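# Nest the wooden boxes upright, largest box on the table

## Task

Stack every open wooden box inside the next larger one so that all of them rest level with their openings facing upward. Boxes that begin tipped on a side or upside down must be turned upright, and the largest box must be the one standing upright directly on the table.

## Robot and tools

Robot: two UR-style six-joint arms, left_arm and right_arm. Each carries a sixteen-motor, four-digit hand (index, middle, ring, thumb). The right arm has a right hand and the left arm a mirrored left hand. The arm bases sit near (+0.041, +0.519, 0) for left_arm and (-0.033, -0.487, 0) for right_arm, in metres. Cameras: cam_high (fixed, on a stand behind the arms), cam_left_wrist and cam_right_wrist, each 672x504 pixels.

Frames. Scene frame: origin on the table surface halfway between the arms, +z up, +x forward over the table, +y toward left_arm. Each arm reports its hand point's position, orientation and velocities in its own base frame. Motion offsets are expressed in the current Hand target's own axes. Hand point axes: +z runs along straightened fingers toward the tips, and +y is the direction the palm faces (the fingertips curl toward +y). On the right hand +x points away from the thumb; on the left hand +x points toward the thumb. A rigid mast behind the wrist can strike objects.

The 48-number row, used by both execute_actions and move. Every number is between -1 and 1. All 48 are always required, even if one arm stays still. The order is:
- left_arm dx, dy, dz, rx, ry, rz
- the left hand's 16 motor numbers
- left current_limit, left speed
- then the same 24 numbers for right_arm
The pose numbers are offsets, not poses. They are measured from that arm's Hand target at the start of the action or move, in the Hand target's axes. For position, 1.0 = 0.6 m. For rotation, 1.0 = 180 degrees, and rx, ry, rz together form one rotation vector. Six zeros re-command the current Hand target.

Hand numbers. The 16 motors come in this order: index_abd, index_mcp, index_pip, index_dip, middle_abd, middle_mcp, middle_pip, middle_dip, ring_abd, ring_mcp, ring_pip, ring_dip, thumb_cmc, thumb_axl, thumb_mcp, thumb_ipl. Each is an absolute goal angle scaled across that hinge's range. Moving toward -1 bends the finger toward the palm or swings the thumb in front of the palm.
- Open hand: 0, .75, .58, .70, 0, .75, .58, .70, 0, .75, .58, .70, .71, .68, .23, .17.
- current_limit maps -1..+1 onto 0..550 mA.
- speed sets the hinge rate to (speed+1)/2 of 8.5 rad/s.
- Initially current_limit is 0.4 and speed is -0.6.
- A 0 is a real goal, not 'unchanged'. To keep a hand as it is, resend its hand_goal, hand_current_limit and hand_speed.
- A finger grips only while its goal lies beyond the object's surface.

Tools.
- execute_actions(actions, cameras). actions is a list of actions. Each action is up to 15 rows, one per 1/30 s step, and lasts 0.5 s. A short action repeats its last row. Every row in an action counts from the same starting Hand target, so repeating an offset keeps moving the arm. cameras takes names, ["all"] or []. An empty actions list returns all images.
- move(target, speed, blend, stop_force, zero, blocking, cameras). target is one 48-number row, or a list of up to 15 rows. Each row's offsets count from the Hand targets at the start of the move, not from the previous row. The hand point travels in a straight line.
  - speed: m/s, 0.002 to 3.6, default 0.25; rotation is capped at twice this value in rad/s. Give one value, or one per target.
  - blend: metres of corner rounding between list targets; 0 means stop at each target.
  - stop_force: 3 to 120 N, shared by both arms. An arm's path ends when it feels that much push against its travel. It is unreliable while the hand is rotating, and must be left out when backing off a contact.
  - zero: defaults to true; re-zeros the force reading before the move.
  - blocking=false: returns after about 0.5 s, but cannot be combined with stop_force.
  - A move lasts 0.5 to 10 s. Its extra line reports done, off_target, moving, held or fault, plus limits=paced (pose clipped) or limits=held (steps withheld).
- wait(seconds 0-10, cameras): holds the last commands.
- stop(cameras): brakes a running move.
- zoom_image(camera, region [x0,y0,x1,y1]): enlarges part of that camera's newest image; the region may be at most 504x504 pixels.
- zero_wrist_force(arm): tares that arm's wrist sensor.
- read_manual(section): licence text only.
- finished_scene(scene=1): ends the scene for good.

Results.
- end_effector_position is in metres; end_effector_quat_wxyz and the velocities are also reported.
- Hand target is the last commanded pose after the 32-degree orientation clip, and is the base for the next offsets. An arm often stops short of it; send the remaining distance as an offset.
- Joint positions and torques.
- Wrist force and torque along the end-effector axes, including the peak since the previous reading.
- hand_goal, hand_measured, hand_current_ma and hand_state, each given per motor in the order above. hand_state is one of moving, goal, blocked or overload.
- Warning lines: MOTOR HOT, HAND FAULT and fault messages.

Avoid the following.
- Pressing into firm contact: arms are stiff, and 150 N (±25) of force or joint torques over the limits (133 N m for large joints, 24.9 N m for wrists) stop the arm for 10 s.
- Any collision or pinch between the two arms or hands.
- Holding a hand motor at 495 mA or more for 5 s, which shuts it down.
- Overheating from long holds or from pushing toward unreachable poses.
- Paths that pass close to an arm's own base.
- Fast strikes, dropping boxes from height, or releasing a box while it is still moving.
- Letting any box leave the table.

Each tool is called after ">>>" by a JSON object that holds its "api" and its "payload".

## Session

>>> {"api": "execute_actions", "payload": {"actions": []}}

Scene clock: 0.00 s.
left_arm: end_effector_position=(+0.7043, -0.2355, +0.1365) hand_goal=(+0.000, +0.754, +0.576, +0.696, +0.000, +0.754, +0.576, +0.696, +0.000, +0.754, +0.576, +0.696, +0.714, +0.678, +0.226, +0.168) hand_measured=(+0.000, +0.754, +0.576, +0.696, +0.000, +0.754, +0.576, +0.696, +0.000, +0.754, +0.576, +0.696, +0.714, +0.678, +0.226, +0.168) hand_current_ma=(+0, +0, +0, +0, +0, +0, +0, +0, +0, +0, +0, +0, +0, +0, +0, +0) hand_state=(goal, goal, goal, goal, goal, goal, goal, goal, goal, goal, goal, goal, goal, goal, goal, goal) hand_current_limit=0.40 hand_speed=-0.60 end_effector_quat_wxyz=(+0.274, -0.501, +0.814, -0.107) | right_arm: end_effector_position=(+0.4779, -0.1996, +0.3215) hand_goal=(+0.000, +0.754, +0.576, +0.696, +0.000, +0.754, +0.576, +0.696, +0.000, +0.754, +0.576, +0.696, +0.714, +0.678, +0.226, +0.168) hand_measured=(+0.000, +0.754, +0.576, +0.696, +0.000, +0.754, +0.576, +0.696, +0.000, +0.754, +0.576, +0.696, +0.714, +0.678, +0.226, +0.168) hand_current_ma=(+0, +0, +0, +0, +0, +0, +0, +0, +0, +0, +0, +0, +0, +0, +0, +0) hand_state=(goal, goal, goal, goal, goal, goal, goal, goal, goal, goal, goal, goal, goal, goal, goal, goal) hand_current_limit=0.40 hand_speed=-0.60 end_effector_quat_wxyz=(+0.316, +0.308, +0.629, +0.640)
Joint positions: left_arm=[2.925 -2.231 -1.385 -0.535 1.789 -2.826] | right_arm=[-1.163 -1.317 1.983 -0.588 -0.251 3.063]
Joint velocities: within noise
Joint torques (N m): no reading
Wrist force (N): no reading
Wrist torque (N m): no reading
Wrist force, peak (N): no reading
Hand target: left_arm +0.7043, -0.2355, +0.1365; +0.274, -0.501, +0.814, -0.107 | right_arm +0.4779, -0.1996, +0.3215; +0.316, +0.308, +0.629, +0.640

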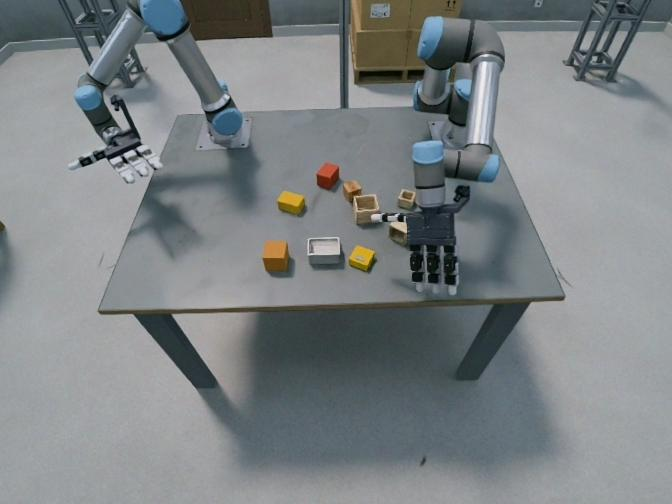

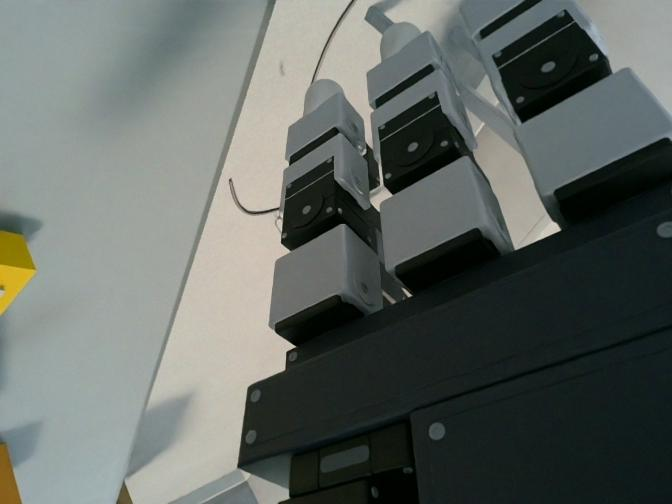

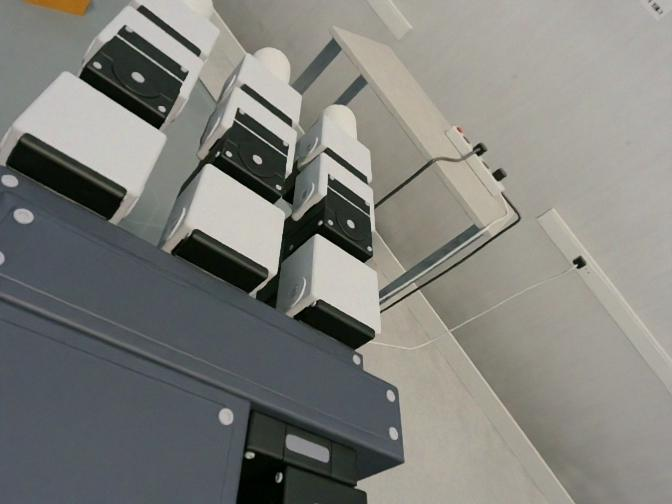

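>>> {"api": "zoom_image", "payload": {"camera": "cam_high", "region": [240, 140, 480, 320]}}

>>> {"api": "zoom_image", "payload": {"camera": "cam_high", "region": [320, 160, 470, 280]}}

Scaled by 2.100.

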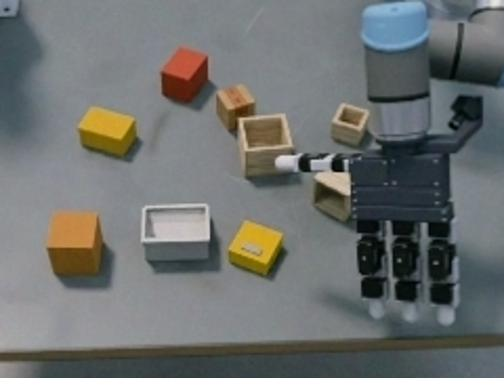

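Scaled by 3.360.

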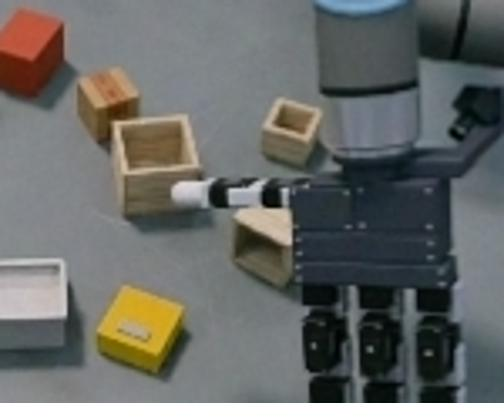

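>>> {"api": "zoom_image", "payload": {"camera": "cam_high", "region": [160, 60, 340, 195]}}

>>> {"api": "zoom_image", "payload": {"camera": "cam_high", "region": [390, 60, 570, 195]}}

Scaled by 2.800.

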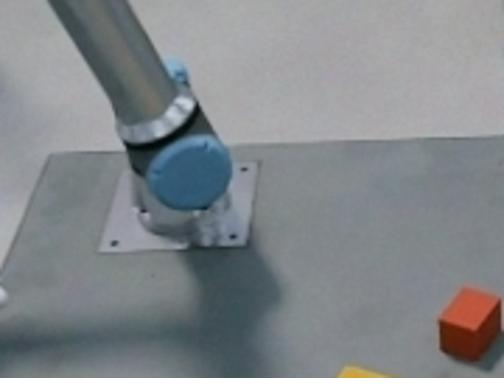

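Scaled by 2.800.

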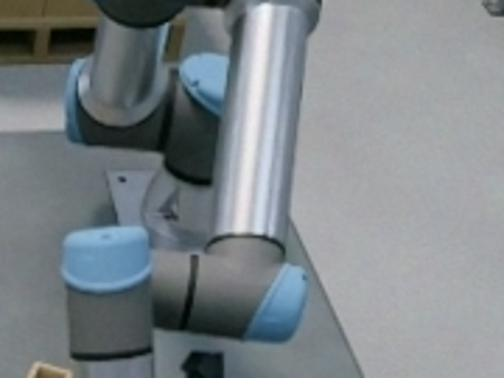

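>>> {"api": "move", "payload": {"target": [[-0.0755,-0.0998,-0.184,0,0,0,0,0.754,0.576,0.696,0,0.754,0.576,0.696,0,0.754,0.576,0.696,0.714,0.678,0.226,0.168,0.4,-0.6,0,0,0,0,0,0,0,0.754,0.576,0.696,0,0.754,0.576,0.696,0,0.754,0.576,0.696,0.714,0.678,0.226,0.168,0.4,-0.6],[-0.12,0.386,-0.4293,-0.1252,0.1447,0.1305,0,0.754,0.576,0.696,0,0.754,0.576,0.696,0,0.754,0.576,0.696,0.714,0.678,0.226,0.168,0.4,-0.6,0,0,0,0,0,0,0,0.754,0.576,0.696,0,0.754,0.576,0.696,0,0.754,0.576,0.696,0.714,0.678,0.226,0.168,0.4,-0.6]], "blend": [0.03, 0], "speed": 0.4, "cameras": ["all"]}}

Scene clock: 25.93 s.
left_arm: end_effector_position=(+0.4116, -0.0882, +0.2697) hand_goal=(+0.000, +0.754, +0.576, +0.696, +0.000, +0.754, +0.576, +0.696, +0.000, +0.754, +0.576, +0.696, +0.714, +0.678, +0.226, +0.168) hand_measured=(+0.000, +0.750, +0.576, +0.696, +0.000, +0.750, +0.576, +0.696, +0.000, +0.750, +0.576, +0.696, +0.712, +0.678, +0.224, +0.168) hand_current_ma=(+0, +0, +0, +0, +0, +0, +0, +0, +0, +0, +0, +0, +0, +0, +0, +0) hand_state=(goal, goal, goal, goal, goal, goal, goal, goal, goal, goal, goal, goal, goal, goal, goal, goal) hand_current_limit=0.40 hand_speed=-0.60 end_effector_quat_wxyz=(+0.001, -0.334, +0.943, +0.000) | right_arm: end_effector_position=(+0.4779, -0.1996, +0.3215) hand_goal=(+0.000, +0.754, +0.576, +0.696, +0.000, +0.754, +0.576, +0.696, +0.000, +0.754, +0.576, +0.696, +0.714, +0.678, +0.226, +0.168) hand_measured=(+0.000, +0.760, +0.576, +0.696, +0.000, +0.762, +0.576, +0.696, +0.000, +0.760, +0.576, +0.696, +0.720, +0.678, +0.226, +0.168) hand_current_ma=(+0, +22, +2, +0, +0, +24, +2, +0, +0, +21, +2, +0, +20, -2, -1, -1) hand_state=(goal, goal, goal, goal, goal, goal, goal, goal, goal, goal, goal, goal, goal, goal, goal, goal) hand_current_limit=0.40 hand_speed=-0.60 end_effector_quat_wxyz=(+0.316, +0.308, +0.629, +0.640)
Joint positions: left_arm=[3.127 -1.577 -1.792 -1.342 1.571 -2.265] | right_arm=[-1.163 -1.317 1.983 -0.588 -0.251 3.063]
Joint torques (N m): left_arm=[7.19 38 10.12 0.38 1.22 1.1] | right_arm=[-0.46 -29.99 -16.5 0.92 -0.43 -0.18]
Wrist force (N): left_arm=[-1.5 -0.3 0.3] | right_arm=[0.2 0.1 0.0]
Wrist torque (N m): left_arm=[0.05 0.12 -0.08] | right_arm=[0.02 -0.03 0.02]
Wrist force, peak (N): left_arm=[-1.2 -2.0 -0.8] | right_arm=[-0.3 0.6 0.1]
Hand target: left_arm +0.4116, -0.0882, +0.2697; +0.001, -0.334, +0.943, +0.000 | right_arm +0.4779, -0.1996, +0.3215; +0.316, +0.308, +0.629, +0.640
Off the commanded pose: left_arm 0.000 m, 0 deg | right_arm 0.000 m, 0 deg.
move: done

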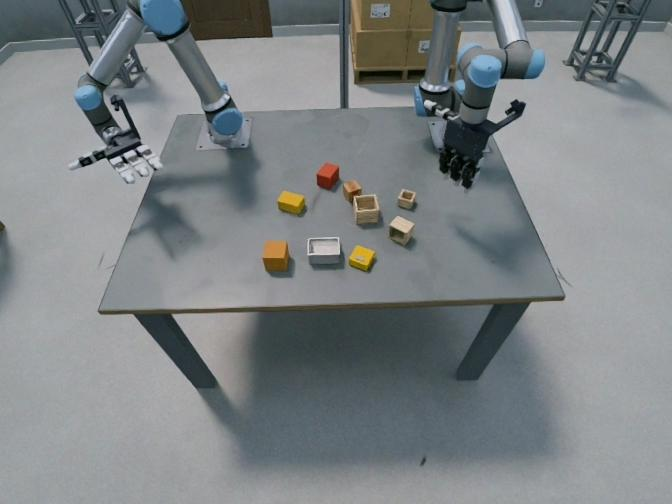

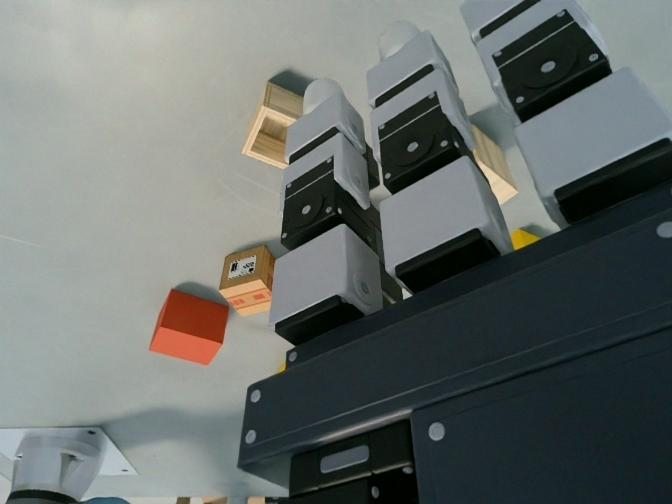

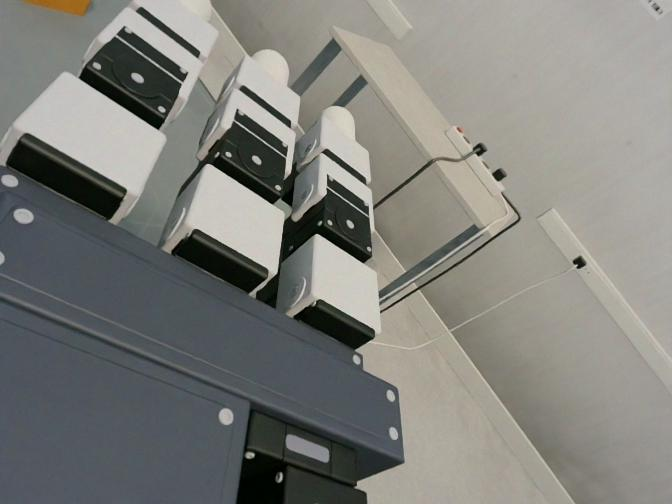

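>>> {"api": "zoom_image", "payload": {"camera": "cam_high", "region": [330, 165, 430, 265]}}

>>> {"api": "zoom_image", "payload": {"camera": "cam_left_wrist", "region": [200, 50, 560, 320]}}

Scaled by 5.040.

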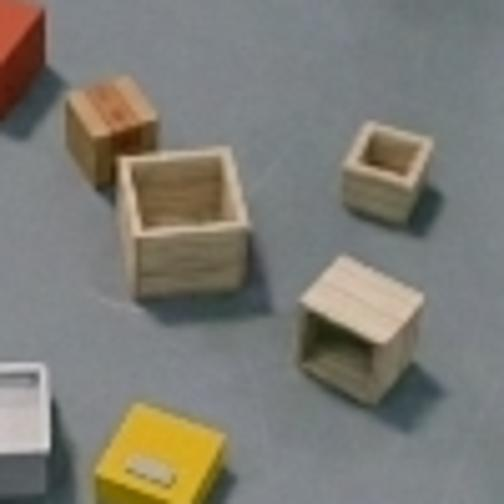

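Scaled by 1.400.

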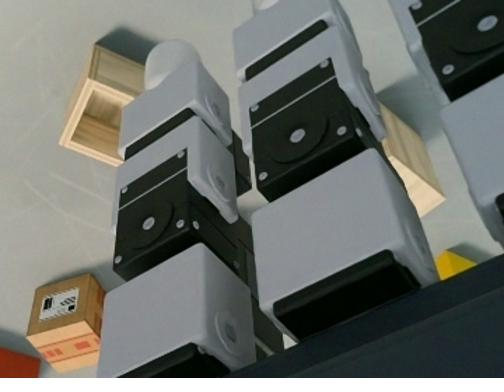

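>>> {"api": "zoom_image", "payload": {"camera": "cam_high", "region": [400, 80, 540, 220]}}

>>> {"api": "zoom_image", "payload": {"camera": "cam_high", "region": [60, 80, 200, 220]}}

Scaled by 3.600.

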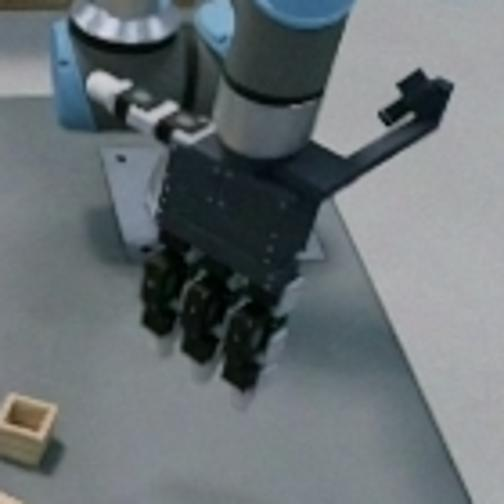

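Scaled by 3.600.

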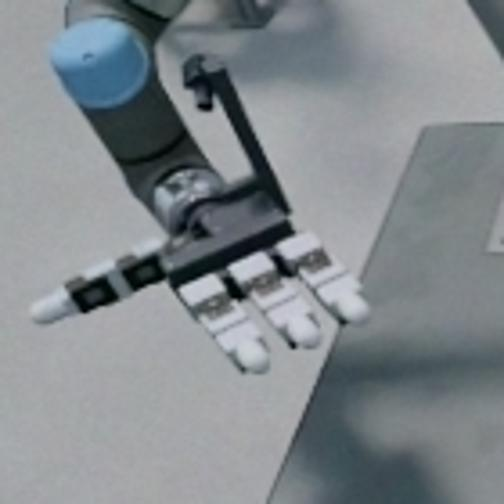

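>>> {"api": "zoom_image", "payload": {"camera": "cam_left_wrist", "region": [260, 0, 560, 225]}}

>>> {"api": "zoom_image", "payload": {"camera": "cam_right_wrist", "region": [80, 0, 400, 240]}}

Scaled by 1.680.

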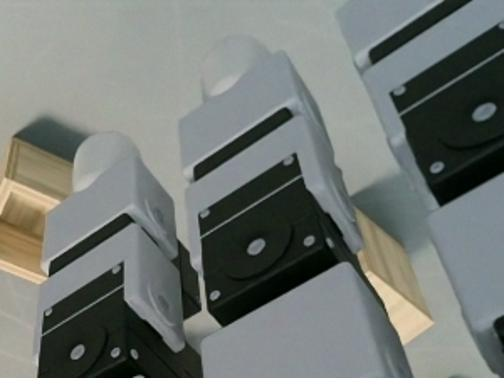

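Scaled by 1.575.

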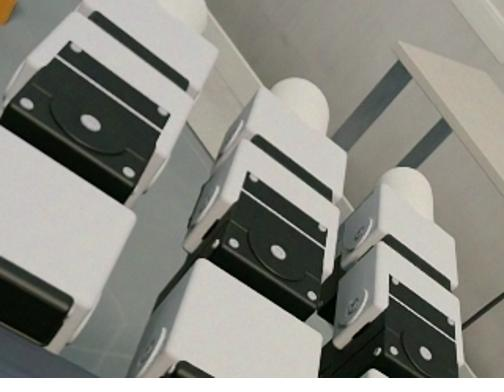

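>>> {"api": "move", "payload": {"target": [[0,0,0,0,0,0,0,0.754,0.576,0.696,0,0.754,0.576,0.696,0,0.754,0.576,0.696,0.714,0.678,0.226,0.168,0.4,-0.6,0.4195,0.0203,0.8445,-0.0013,0.3932,0.0076,0,0.754,0.576,0.696,0,0.754,0.576,0.696,0,0.754,0.576,0.696,0.714,0.678,0.226,0.168,0.4,-0.6],[0,0,0,0,0,0,0,0.754,0.576,0.696,0,0.754,0.576,0.696,0,0.754,0.576,0.696,0.714,0.678,0.226,0.168,0.4,-0.6,0.4195,0.0203,0.8445,0.2339,0.344,0.3365,0,0.754,0.576,0.696,0,0.754,0.576,0.696,0,0.754,0.576,0.696,0.714,0.678,0.226,0.168,0.4,-0.6]], "speed": 0.35, "blend": [0.05, 0], "cameras": ["all"]}}

Scene clock: 70.40 s.
left_arm: end_effector_position=(+0.4116, -0.0882, +0.2697) hand_goal=(+0.000, +0.754, +0.576, +0.696, +0.000, +0.754, +0.576, +0.696, +0.000, +0.754, +0.576, +0.696, +0.714, +0.678, +0.226, +0.168) hand_measured=(+0.000, +0.750, +0.576, +0.696, +0.000, +0.750, +0.576, +0.696, +0.000, +0.750, +0.576, +0.696, +0.712, +0.678, +0.224, +0.168) hand_current_ma=(+0, +0, +0, +0, +0, +0, +0, +0, +0, +0, +0, +0, +0, +0, +0, +0) hand_state=(goal, goal, goal, goal, goal, goal, goal, goal, goal, goal, goal, goal, goal, goal, goal, goal) hand_current_limit=0.40 hand_speed=-0.60 end_effector_quat_wxyz=(+0.001, -0.334, +0.943, +0.000) | right_arm: end_effector_position=(+0.7249, +0.3091, +0.3428) hand_goal=(+0.000, +0.754, +0.576, +0.696, +0.000, +0.754, +0.576, +0.696, +0.000, +0.754, +0.576, +0.696, +0.714, +0.678, +0.226, +0.168) hand_measured=(+0.002, +0.762, +0.576, +0.696, +0.002, +0.762, +0.576, +0.696, +0.002, +0.760, +0.576, +0.696, +0.720, +0.678, +0.226, +0.168) hand_current_ma=(+2, +24, +2, +0, +2, +26, +2, +0, +2, +22, +2, +0, +21, -2, -1, -1) hand_state=(goal, goal, goal, goal, goal, goal, goal, goal, goal, goal, goal, goal, goal, goal, goal, goal) hand_current_limit=0.40 hand_speed=-0.60 end_effector_quat_wxyz=(-0.491, +0.296, +0.635, +0.518)
Joint positions: left_arm=[3.127 -1.577 -1.792 -1.343 1.571 -2.265] | right_arm=[-0.098 -0.727 0.769 0.001 -0.42 4.296]
Joint torques (N m): left_arm=[7.71 39.49 10.86 0.36 1.29 1.15] | right_arm=[-6.9 -64.43 -13.55 -1.4 -2.26 2.33]
Wrist force (N): left_arm=[-1.0 -0.3 0.2] | right_arm=[1.2 0.3 -0.9]
Wrist torque (N m): left_arm=[0.06 0.04 -0.05] | right_arm=[0.33 0.06 -0.10]
Wrist force, peak (N): left_arm=[-1.6 -0.4 0.4] | right_arm=[1.6 0.2 -0.8]
Hand target: left_arm +0.4116, -0.0882, +0.2697; +0.001, -0.334, +0.943, +0.000 | right_arm +0.7249, +0.3091, +0.3427; -0.491, +0.296, +0.635, +0.518
Off the commanded pose: left_arm 0.000 m, 0 deg | right_arm 0.000 m, 0 deg.
move: done

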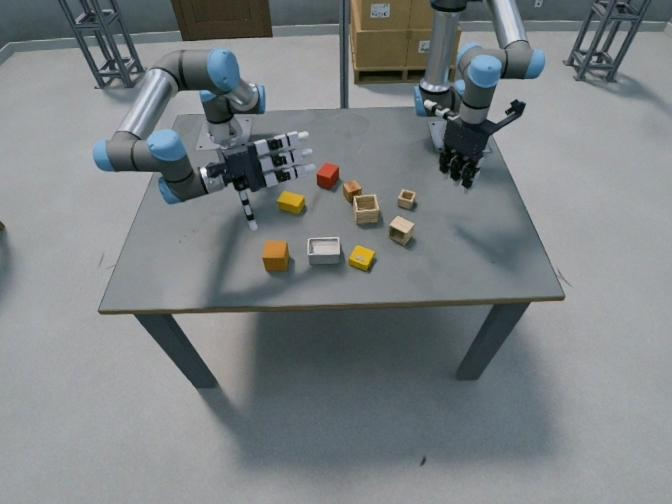

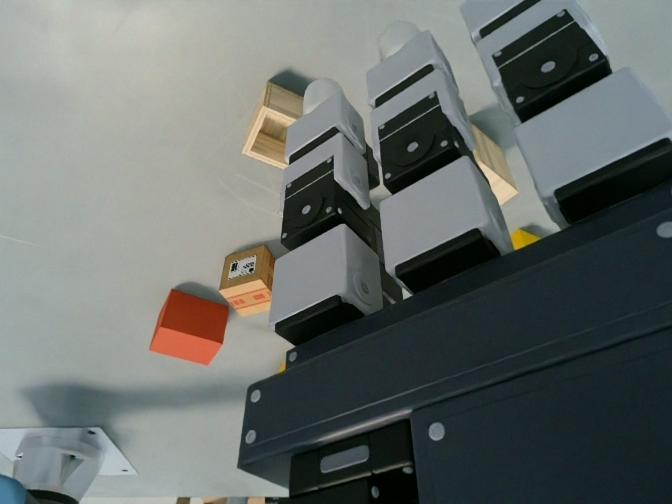

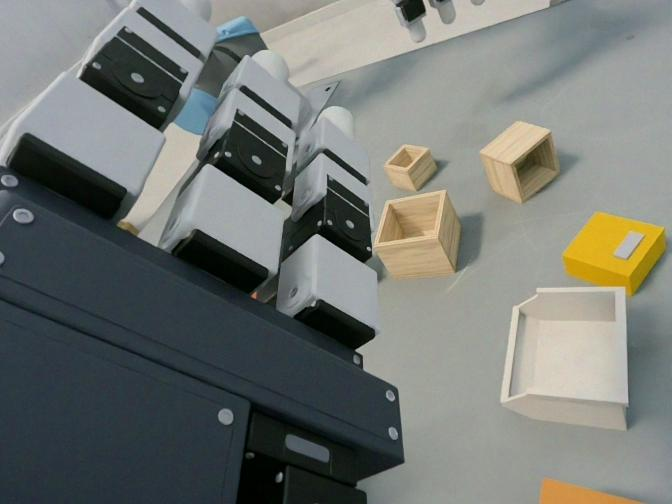

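>>> {"api": "zoom_image", "payload": {"camera": "cam_right_wrist", "region": [360, 100, 580, 290]}}

>>> {"api": "zoom_image", "payload": {"camera": "cam_right_wrist", "region": [360, 0, 560, 60]}}

Scaled by 2.291.

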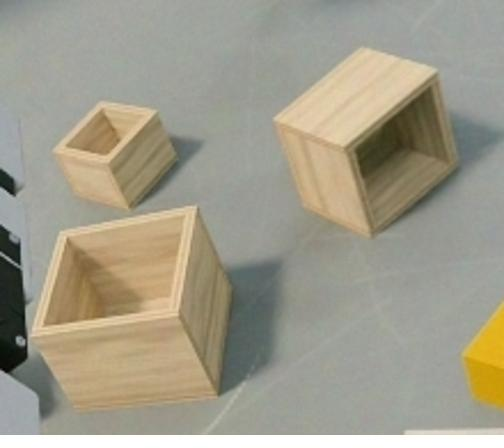

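Scaled by 2.520.

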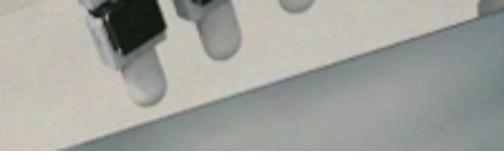

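>>> {"api": "move", "payload": {"target": [[0.0302,-0.507,0,0.4218,0.3206,0.3206,0,0,0.328,0.522,0,0.754,0.576,0.696,0,0.754,0.576,0.696,-0.514,0.678,0.393,0.081,0.4,-0.6,0,0,0,0,0,0,0,0.754,0.576,0.696,0,0.754,0.576,0.696,0,0.754,0.576,0.696,0.714,0.678,0.226,0.168,0.4,-0.6],[0.0302,-0.507,0.1303,0.4218,0.3206,0.3206,0,0,0.328,0.522,0,0.754,0.576,0.696,0,0.754,0.576,0.696,-0.514,0.678,0.393,0.081,0.4,-0.6,0,0,0,0,0,0,0,0.754,0.576,0.696,0,0.754,0.576,0.696,0,0.754,0.576,0.696,0.714,0.678,0.226,0.168,0.4,-0.6]], "speed": 0.35, "blend": [0.02, 0], "cameras": ["all"]}}

Scene clock: 88.53 s.
left_arm: end_effector_position=(+0.5889, -0.3360, +0.1917) hand_goal=(+0.000, +0.000, +0.328, +0.522, +0.000, +0.754, +0.576, +0.696, +0.000, +0.754, +0.576, +0.696, -0.514, +0.678, +0.394, +0.082) hand_measured=(+0.000, -0.004, +0.330, +0.524, +0.000, +0.746, +0.576, +0.696, +0.000, +0.746, +0.576, +0.696, -0.514, +0.678, +0.390, +0.084) hand_current_ma=(+0, -1, +0, +0, +0, -2, +0, +0, +0, -2, +0, +0, +0, +0, -1, +0) hand_state=(goal, goal, goal, goal, goal, goal, goal, goal, goal, goal, goal, goal, goal, goal, goal, goal) hand_current_limit=0.40 hand_speed=-0.60 end_effector_quat_wxyz=(-0.215, +0.216, +0.674, -0.673) | right_arm: end_effector_position=(+0.7249, +0.3091, +0.3427) hand_goal=(+0.000, +0.754, +0.576, +0.696, +0.000, +0.754, +0.576, +0.696, +0.000, +0.754, +0.576, +0.696, +0.714, +0.678, +0.226, +0.168) hand_measured=(+0.002, +0.762, +0.576, +0.696, +0.002, +0.762, +0.576, +0.696, +0.002, +0.760, +0.576, +0.696, +0.720, +0.678, +0.226, +0.168) hand_current_ma=(+2, +24, +2, +0, +2, +26, +2, +0, +2, +22, +2, +0, +21, -2, -1, -1) hand_state=(goal, goal, goal, goal, goal, goal, goal, goal, goal, goal, goal, goal, goal, goal, goal, goal) hand_current_limit=0.40 hand_speed=-0.60 end_effector_quat_wxyz=(-0.491, +0.296, +0.635, +0.518)
Joint positions: left_arm=[3.102 -2.557 -0.636 -3.087 0.581 -0.002] | right_arm=[-0.098 -0.727 0.77 0.001 -0.42 4.297]
Joint torques (N m): left_arm=[-8.3 50.11 8.24 1.43 1.27 1.48] | right_arm=[-7.32 -65.19 -13.7 -1.34 -1.65 2.41]
Wrist force (N): left_arm=[-0.6 1.5 -2.1] | right_arm=[1.1 0.2 -1.0]
Wrist torque (N m): left_arm=[0.07 -0.04 -0.02] | right_arm=[0.33 0.08 -0.11]
Wrist force, peak (N): left_arm=[-1.0 3.7 -2.0] | right_arm=[1.7 0.2 -0.7]
Hand target: left_arm +0.5889, -0.3360, +0.1916; -0.215, +0.216, +0.674, -0.673 | right_arm +0.7249, +0.3091, +0.3427; -0.491, +0.296, +0.635, +0.518
Off the commanded pose: left_arm 0.000 m, 0 deg | right_arm 0.000 m, 0 deg.
move: done

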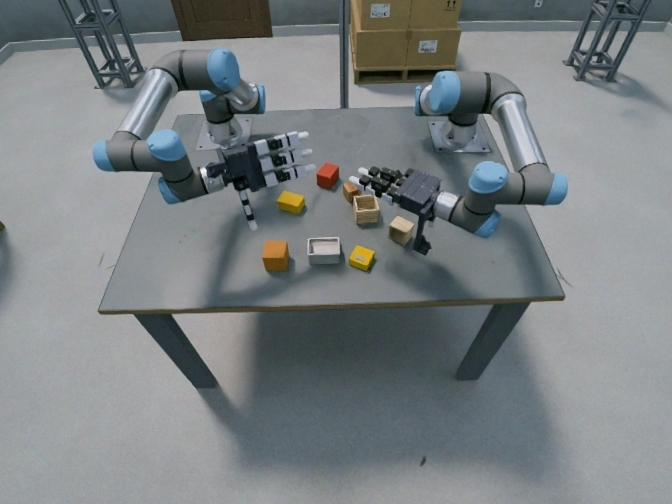

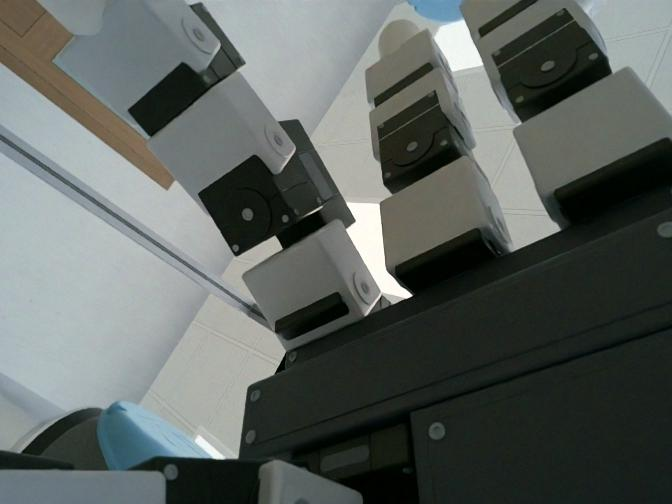

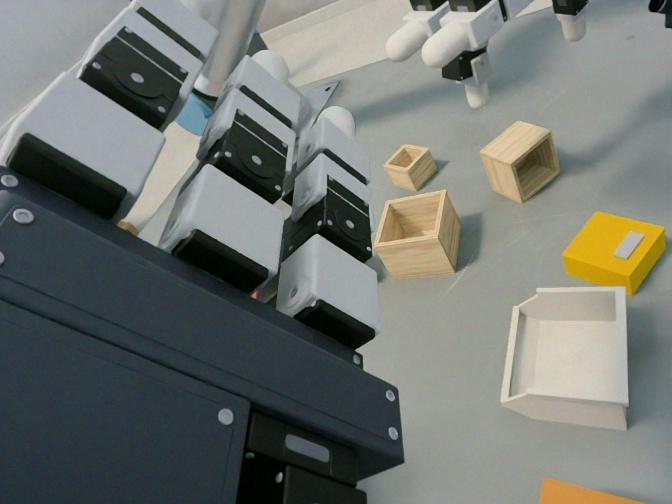

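>>> {"api": "zoom_image", "payload": {"camera": "cam_right_wrist", "region": [440, 0, 660, 210]}}

>>> {"api": "zoom_image", "payload": {"camera": "cam_high", "region": [330, 150, 470, 270]}}

Scaled by 2.291.

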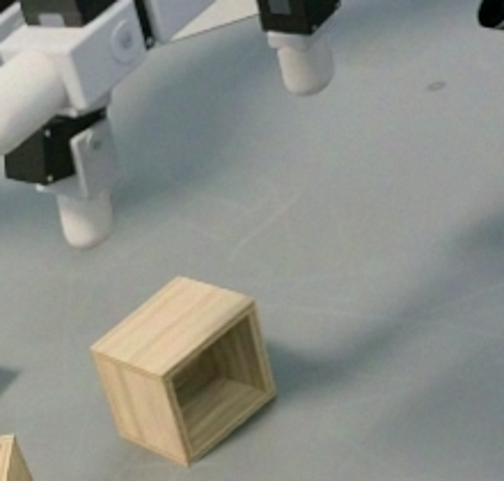

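Scaled by 3.600.

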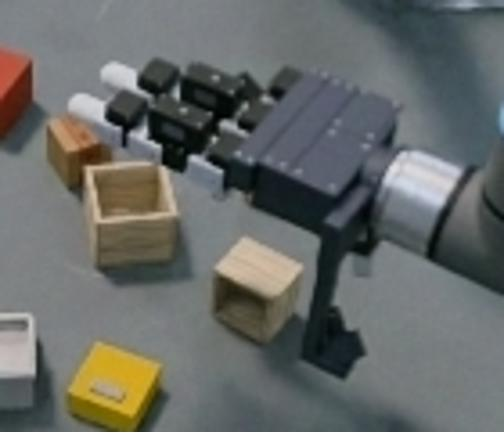

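>>> {"api": "move", "payload": {"target": [-0.0062,0.0917,0.0497,0,0,0,0,0,0.328,0.522,0,0.754,0.576,0.696,0,0.754,0.576,0.696,-0.514,0.678,0.393,0.081,0.4,-0.6,0,0,0,0,0,0,0,0.754,0.576,0.696,0,0.754,0.576,0.696,0,0.754,0.576,0.696,0.714,0.678,0.226,0.168,0.4,-0.6], "speed": 0.2, "cameras": ["cam_high", "cam_right_wrist"]}}

>>> {"api": "zoom_image", "payload": {"camera": "cam_right_wrist", "region": [440, 0, 660, 210]}}

>>> {"api": "zoom_image", "payload": {"camera": "cam_high", "region": [330, 150, 470, 270]}}

Scene clock: 93.17 s.
left_arm: end_effector_position=(+0.5747, -0.3624, +0.1365) hand_goal=(+0.000, +0.000, +0.328, +0.522, +0.000, +0.754, +0.576, +0.696, +0.000, +0.754, +0.576, +0.696, -0.514, +0.678, +0.394, +0.082) hand_measured=(+0.000, -0.004, +0.330, +0.524, +0.000, +0.746, +0.576, +0.696, +0.000, +0.746, +0.576, +0.696, -0.514, +0.678, +0.390, +0.084) hand_current_ma=(+0, -1, +0, +0, +0, -2, +0, +0, +0, -2, +0, +0, +0, +0, +0, +0) hand_state=(goal, goal, goal, goal, goal, goal, goal, goal, goal, goal, goal, goal, goal, goal, goal, goal) hand_current_limit=0.40 hand_speed=-0.60 end_effector_quat_wxyz=(-0.215, +0.216, +0.674, -0.673) | right_arm: end_effector_position=(+0.7249, +0.3091, +0.3427) hand_goal=(+0.000, +0.754, +0.576, +0.696, +0.000, +0.754, +0.576, +0.696, +0.000, +0.754, +0.576, +0.696, +0.714, +0.678, +0.226, +0.168) hand_measured=(+0.002, +0.762, +0.576, +0.696, +0.002, +0.762, +0.576, +0.696, +0.002, +0.760, +0.576, +0.696, +0.720, +0.678, +0.226, +0.168) hand_current_ma=(+2, +24, +2, +0, +2, +26, +2, +0, +2, +22, +2, +0, +21, -2, -1, -1) hand_state=(goal, goal, goal, goal, goal, goal, goal, goal, goal, goal, goal, goal, goal, goal, goal, goal) hand_current_limit=0.40 hand_speed=-0.60 end_effector_quat_wxyz=(-0.491, +0.296, +0.635, +0.518)
Joint positions: left_arm=[3.066 -2.554 -0.784 -2.942 0.544 -0.002] | right_arm=[-0.098 -0.727 0.77 0.001 -0.42 4.297]
Joint torques (N m): left_arm=[-9.45 54.51 6.87 1.49 -1.53 -1.54] | right_arm=[-6.93 -64.98 -13.41 -1.34 -0.83 2.35]
Wrist force (N): left_arm=[-1.1 1.9 -1.5] | right_arm=[1.4 0.2 -1.0]
Wrist torque (N m): left_arm=[0.07 0.06 0.09] | right_arm=[0.34 0.04 -0.08]
Wrist force, peak (N): left_arm=[-1.0 2.3 -2.1] | right_arm=[1.4 0.4 -1.2]
Hand target: left_arm +0.5747, -0.3624, +0.1365; -0.215, +0.216, +0.674, -0.673 | right_arm +0.7249, +0.3091, +0.3427; -0.491, +0.296, +0.635, +0.518
Off the commanded pose: left_arm 0.000 m, 0 deg | right_arm 0.000 m, 0 deg.
move: done
Images, in order (width x height): cam_high 672x504, cam_right_wrist 672x504.

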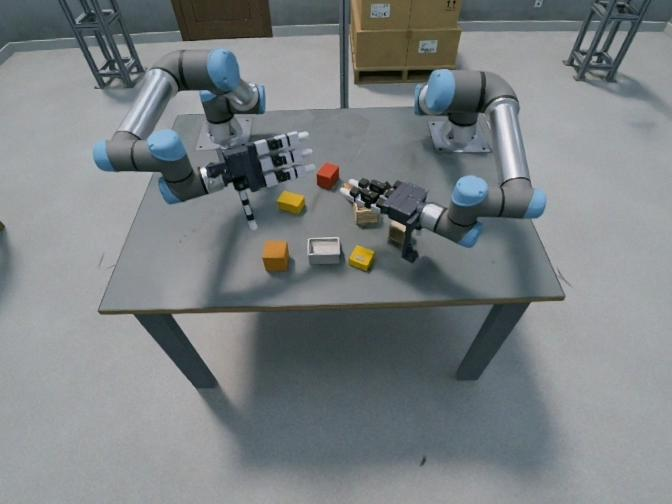

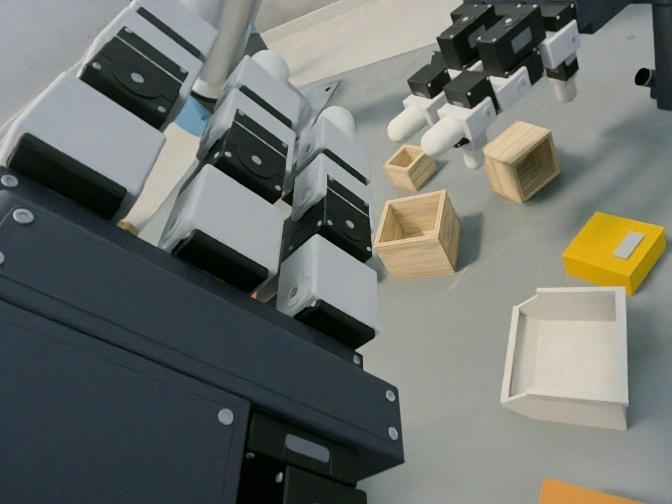

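Scaled by 2.291.

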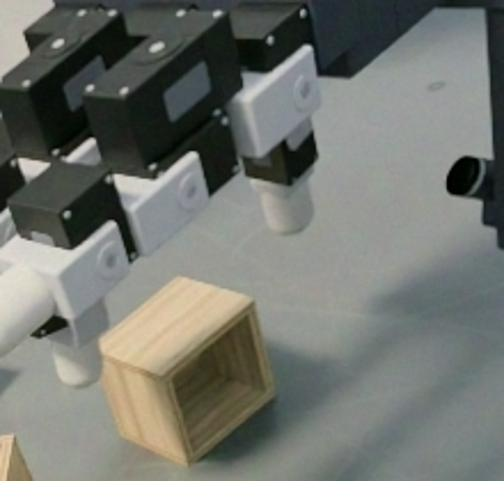

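Scaled by 3.600.

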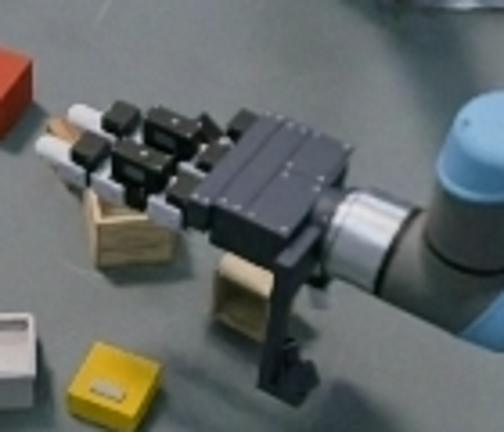

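>>> {"api": "move", "payload": {"target": [-0.009,0.075,0.012,0,-0.011,0,0,0,0.328,0.522,0,0.754,0.576,0.696,0,0.754,0.576,0.696,-0.514,0.678,0.393,0.081,0.4,-0.6,0,0,0,0,0,0,0,0.754,0.576,0.696,0,0.754,0.576,0.696,0,0.754,0.576,0.696,0.714,0.678,0.226,0.168,0.4,-0.6], "speed": 0.06, "stop_force": 8, "cameras": ["cam_high", "cam_right_wrist"]}}

>>> {"api": "zoom_image", "payload": {"camera": "cam_right_wrist", "region": [440, 30, 620, 210]}}

>>> {"api": "zoom_image", "payload": {"camera": "cam_high", "region": [340, 160, 460, 280]}}

Scene clock: 98.83 s.
left_arm: end_effector_position=(+0.5749, -0.3714, +0.0915) hand_goal=(+0.000, +0.000, +0.328, +0.522, +0.000, +0.754, +0.576, +0.696, +0.000, +0.754, +0.576, +0.696, -0.514, +0.678, +0.394, +0.082) hand_measured=(+0.000, -0.004, +0.330, +0.524, +0.000, +0.746, +0.576, +0.696, +0.000, +0.746, +0.576, +0.696, -0.514, +0.678, +0.390, +0.084) hand_current_ma=(+0, -1, +0, +0, +0, -2, +0, +0, +0, -2, +0, +0, +0, +0, +0, +0) hand_state=(goal, goal, goal, goal, goal, goal, goal, goal, goal, goal, goal, goal, goal, goal, goal, goal) hand_current_limit=0.40 hand_speed=-0.60 end_effector_quat_wxyz=(-0.204, +0.204, +0.677, -0.677) | right_arm: end_effector_position=(+0.7249, +0.3091, +0.3427) hand_goal=(+0.000, +0.754, +0.576, +0.696, +0.000, +0.754, +0.576, +0.696, +0.000, +0.754, +0.576, +0.696, +0.714, +0.678, +0.226, +0.168) hand_measured=(+0.002, +0.762, +0.576, +0.696, +0.002, +0.762, +0.576, +0.696, +0.002, +0.760, +0.576, +0.696, +0.720, +0.678, +0.226, +0.168) hand_current_ma=(+2, +24, +2, +0, +2, +26, +2, +0, +2, +22, +2, +0, +21, -2, -1, -1) hand_state=(goal, goal, goal, goal, goal, goal, goal, goal, goal, goal, goal, goal, goal, goal, goal, goal) hand_current_limit=0.40 hand_speed=-0.60 end_effector_quat_wxyz=(-0.491, +0.296, +0.635, +0.518)
Joint positions: left_arm=[3.06 -2.574 -0.863 -2.843 0.504 -0.002] | right_arm=[-0.098 -0.727 0.77 0.001 -0.42 4.297]
Joint torques (N m): left_arm=[-8.83 50.7 7.59 1.39 -1.61 -1.27] | right_arm=[-7.1 -64.53 -13.3 -1.3 -0.04 2.33]
Wrist force (N): left_arm=[-1.1 1.9 -1.5] | right_arm=[1.3 0.4 -0.6]
Wrist torque (N m): left_arm=[0.06 0.03 0.10] | right_arm=[0.32 0.05 -0.08]
Wrist force, peak (N): left_arm=[-1.1 2.3 -2.2] | right_arm=[1.6 0.5 -0.9]
Hand target: left_arm +0.5749, -0.3714, +0.0915; -0.204, +0.204, +0.677, -0.677 | right_arm +0.7249, +0.3091, +0.3427; -0.491, +0.296, +0.635, +0.518
Off the commanded pose: left_arm 0.000 m, 0 deg | right_arm 0.000 m, 0 deg.
move: done
Images, in order (width x height): cam_high 672x504, cam_right_wrist 672x504.

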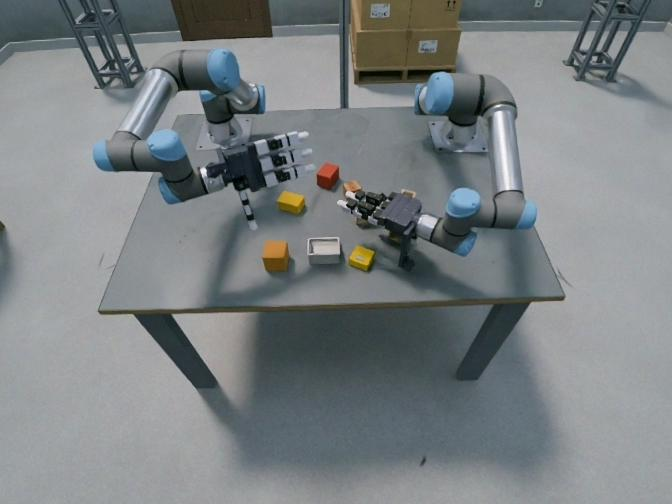

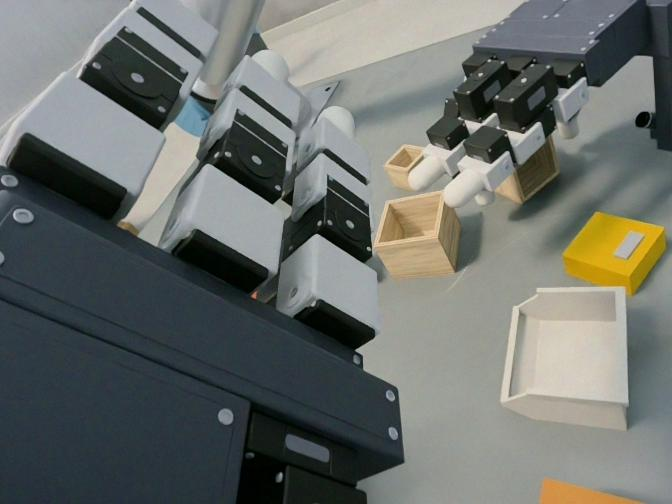

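Scaled by 2.800.

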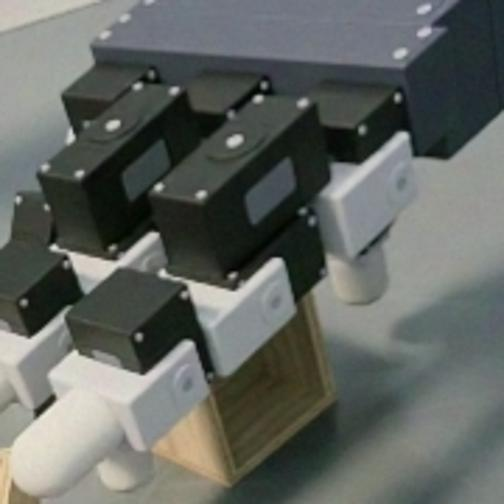

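Scaled by 4.200.

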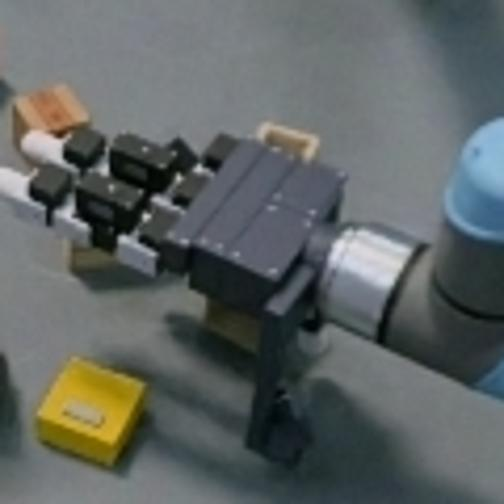

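>>> {"api": "move", "payload": {"target": [[0.0105,0.0117,-0.015,0,0,0,0,0,0.328,0.522,0,0.754,0.576,0.696,0,0.754,0.576,0.696,-0.514,0.678,0.393,0.081,0.4,-0.85,0,0,0,0,0,0,0,0.754,0.576,0.696,0,0.754,0.576,0.696,0,0.754,0.576,0.696,0.714,0.678,0.226,0.168,0.4,-0.6],[0.0105,0.0117,-0.015,0,0,0,0,-0.288,0.328,0.522,0,0.754,0.576,0.696,0,0.754,0.576,0.696,-0.514,0.678,0.135,0.081,0.4,-0.85,0,0,0,0,0,0,0,0.754,0.576,0.696,0,0.754,0.576,0.696,0,0.754,0.576,0.696,0.714,0.678,0.226,0.168,0.4,-0.6]], "speed": 0.06, "cameras": ["cam_high", "cam_right_wrist"]}}

>>> {"api": "zoom_image", "payload": {"camera": "cam_right_wrist", "region": [440, 30, 620, 210]}}

>>> {"api": "zoom_image", "payload": {"camera": "cam_high", "region": [340, 160, 460, 280]}}

Scene clock: 105.23 s.
left_arm: end_effector_position=(+0.5747, -0.3604, +0.0845) hand_goal=(+0.000, -0.288, +0.328, +0.522, +0.000, +0.754, +0.576, +0.696, +0.000, +0.754, +0.576, +0.696, -0.514, +0.678, +0.136, +0.082) hand_measured=(+0.000, -0.208, +0.350, +0.530, +0.000, +0.746, +0.576, +0.696, +0.000, +0.746, +0.576, +0.696, -0.514, +0.678, +0.212, +0.102) hand_current_ma=(+0, +120, +9, +1, +0, -2, +0, +0, +0, -2, +0, +0, +0, +0, +156, +13) hand_state=(goal, blocked, blocked, goal, goal, goal, goal, goal, goal, goal, goal, goal, goal, goal, blocked, goal) hand_current_limit=0.40 hand_speed=-0.85 end_effector_quat_wxyz=(-0.204, +0.204, +0.677, -0.677) | right_arm: end_effector_position=(+0.7249, +0.3091, +0.3427) hand_goal=(+0.000, +0.754, +0.576, +0.696, +0.000, +0.754, +0.576, +0.696, +0.000, +0.754, +0.576, +0.696, +0.714, +0.678, +0.226, +0.168) hand_measured=(+0.002, +0.762, +0.576, +0.696, +0.002, +0.762, +0.576, +0.696, +0.002, +0.760, +0.576, +0.696, +0.720, +0.678, +0.226, +0.168) hand_current_ma=(+2, +24, +2, +0, +2, +26, +2, +0, +2, +22, +2, +0, +21, -2, -1, -1) hand_state=(goal, goal, goal, goal, goal, goal, goal, goal, goal, goal, goal, goal, goal, goal, goal, goal) hand_current_limit=0.40 hand_speed=-0.60 end_effector_quat_wxyz=(-0.491, +0.296, +0.635, +0.518)
Joint positions: left_arm=[3.075 -2.572 -0.887 -2.822 0.519 -0.002] | right_arm=[-0.098 -0.727 0.77 0.001 -0.42 4.297]
Joint torques (N m): left_arm=[5.25 71.62 7.59 1.25 0.94 -1.21] | right_arm=[-7.21 -64.85 -13.81 -1.29 0.77 2.22]
Wrist force (N): left_arm=[-0.9 0.4 -2.2] | right_arm=[1.3 0.4 -0.6]
Wrist torque (N m): left_arm=[0.01 0.02 0.08] | right_arm=[0.31 0.04 -0.09]
Wrist force, peak (N): left_arm=[-1.2 1.9 -2.4] | right_arm=[1.7 0.6 -0.8]
Hand target: left_arm +0.5747, -0.3604, +0.0845; -0.204, +0.204, +0.677, -0.677 | right_arm +0.7249, +0.3091, +0.3427; -0.491, +0.296, +0.635, +0.518
Off the commanded pose: left_arm 0.000 m, 0 deg | right_arm 0.000 m, 0 deg.
move: done
Images, in order (width x height): cam_high 672x504, cam_right_wrist 672x504.

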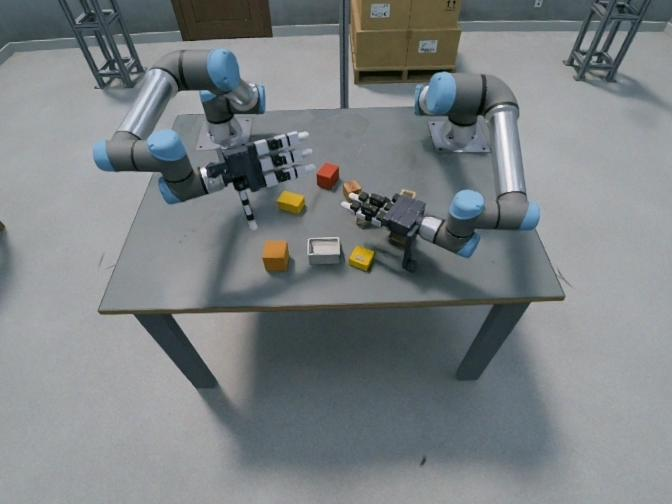

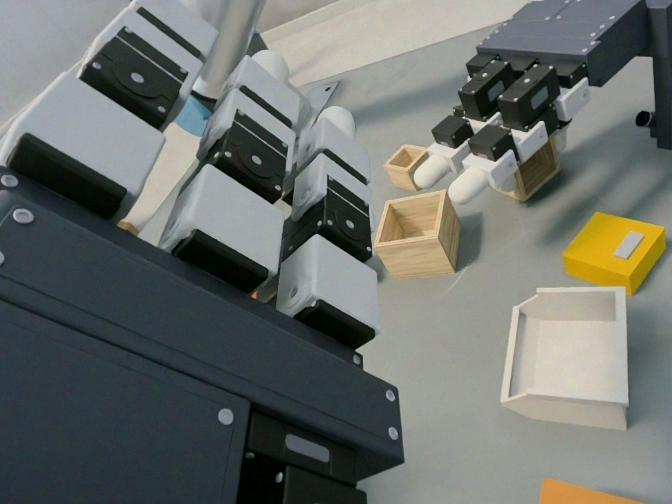

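Scaled by 2.800.

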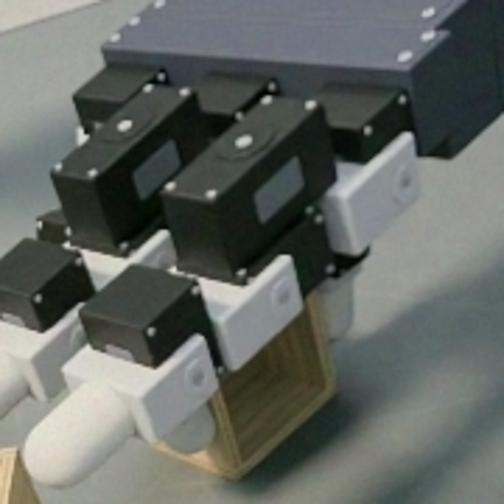

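Scaled by 4.200.

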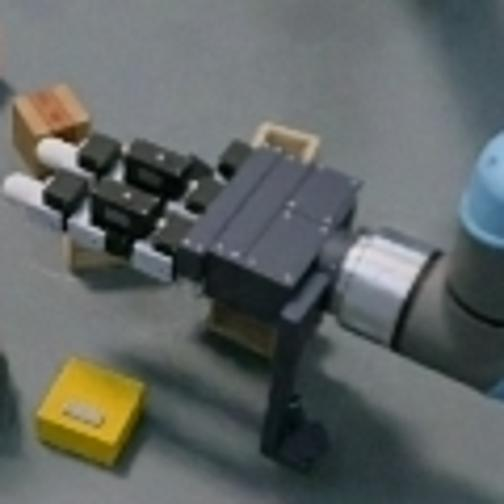

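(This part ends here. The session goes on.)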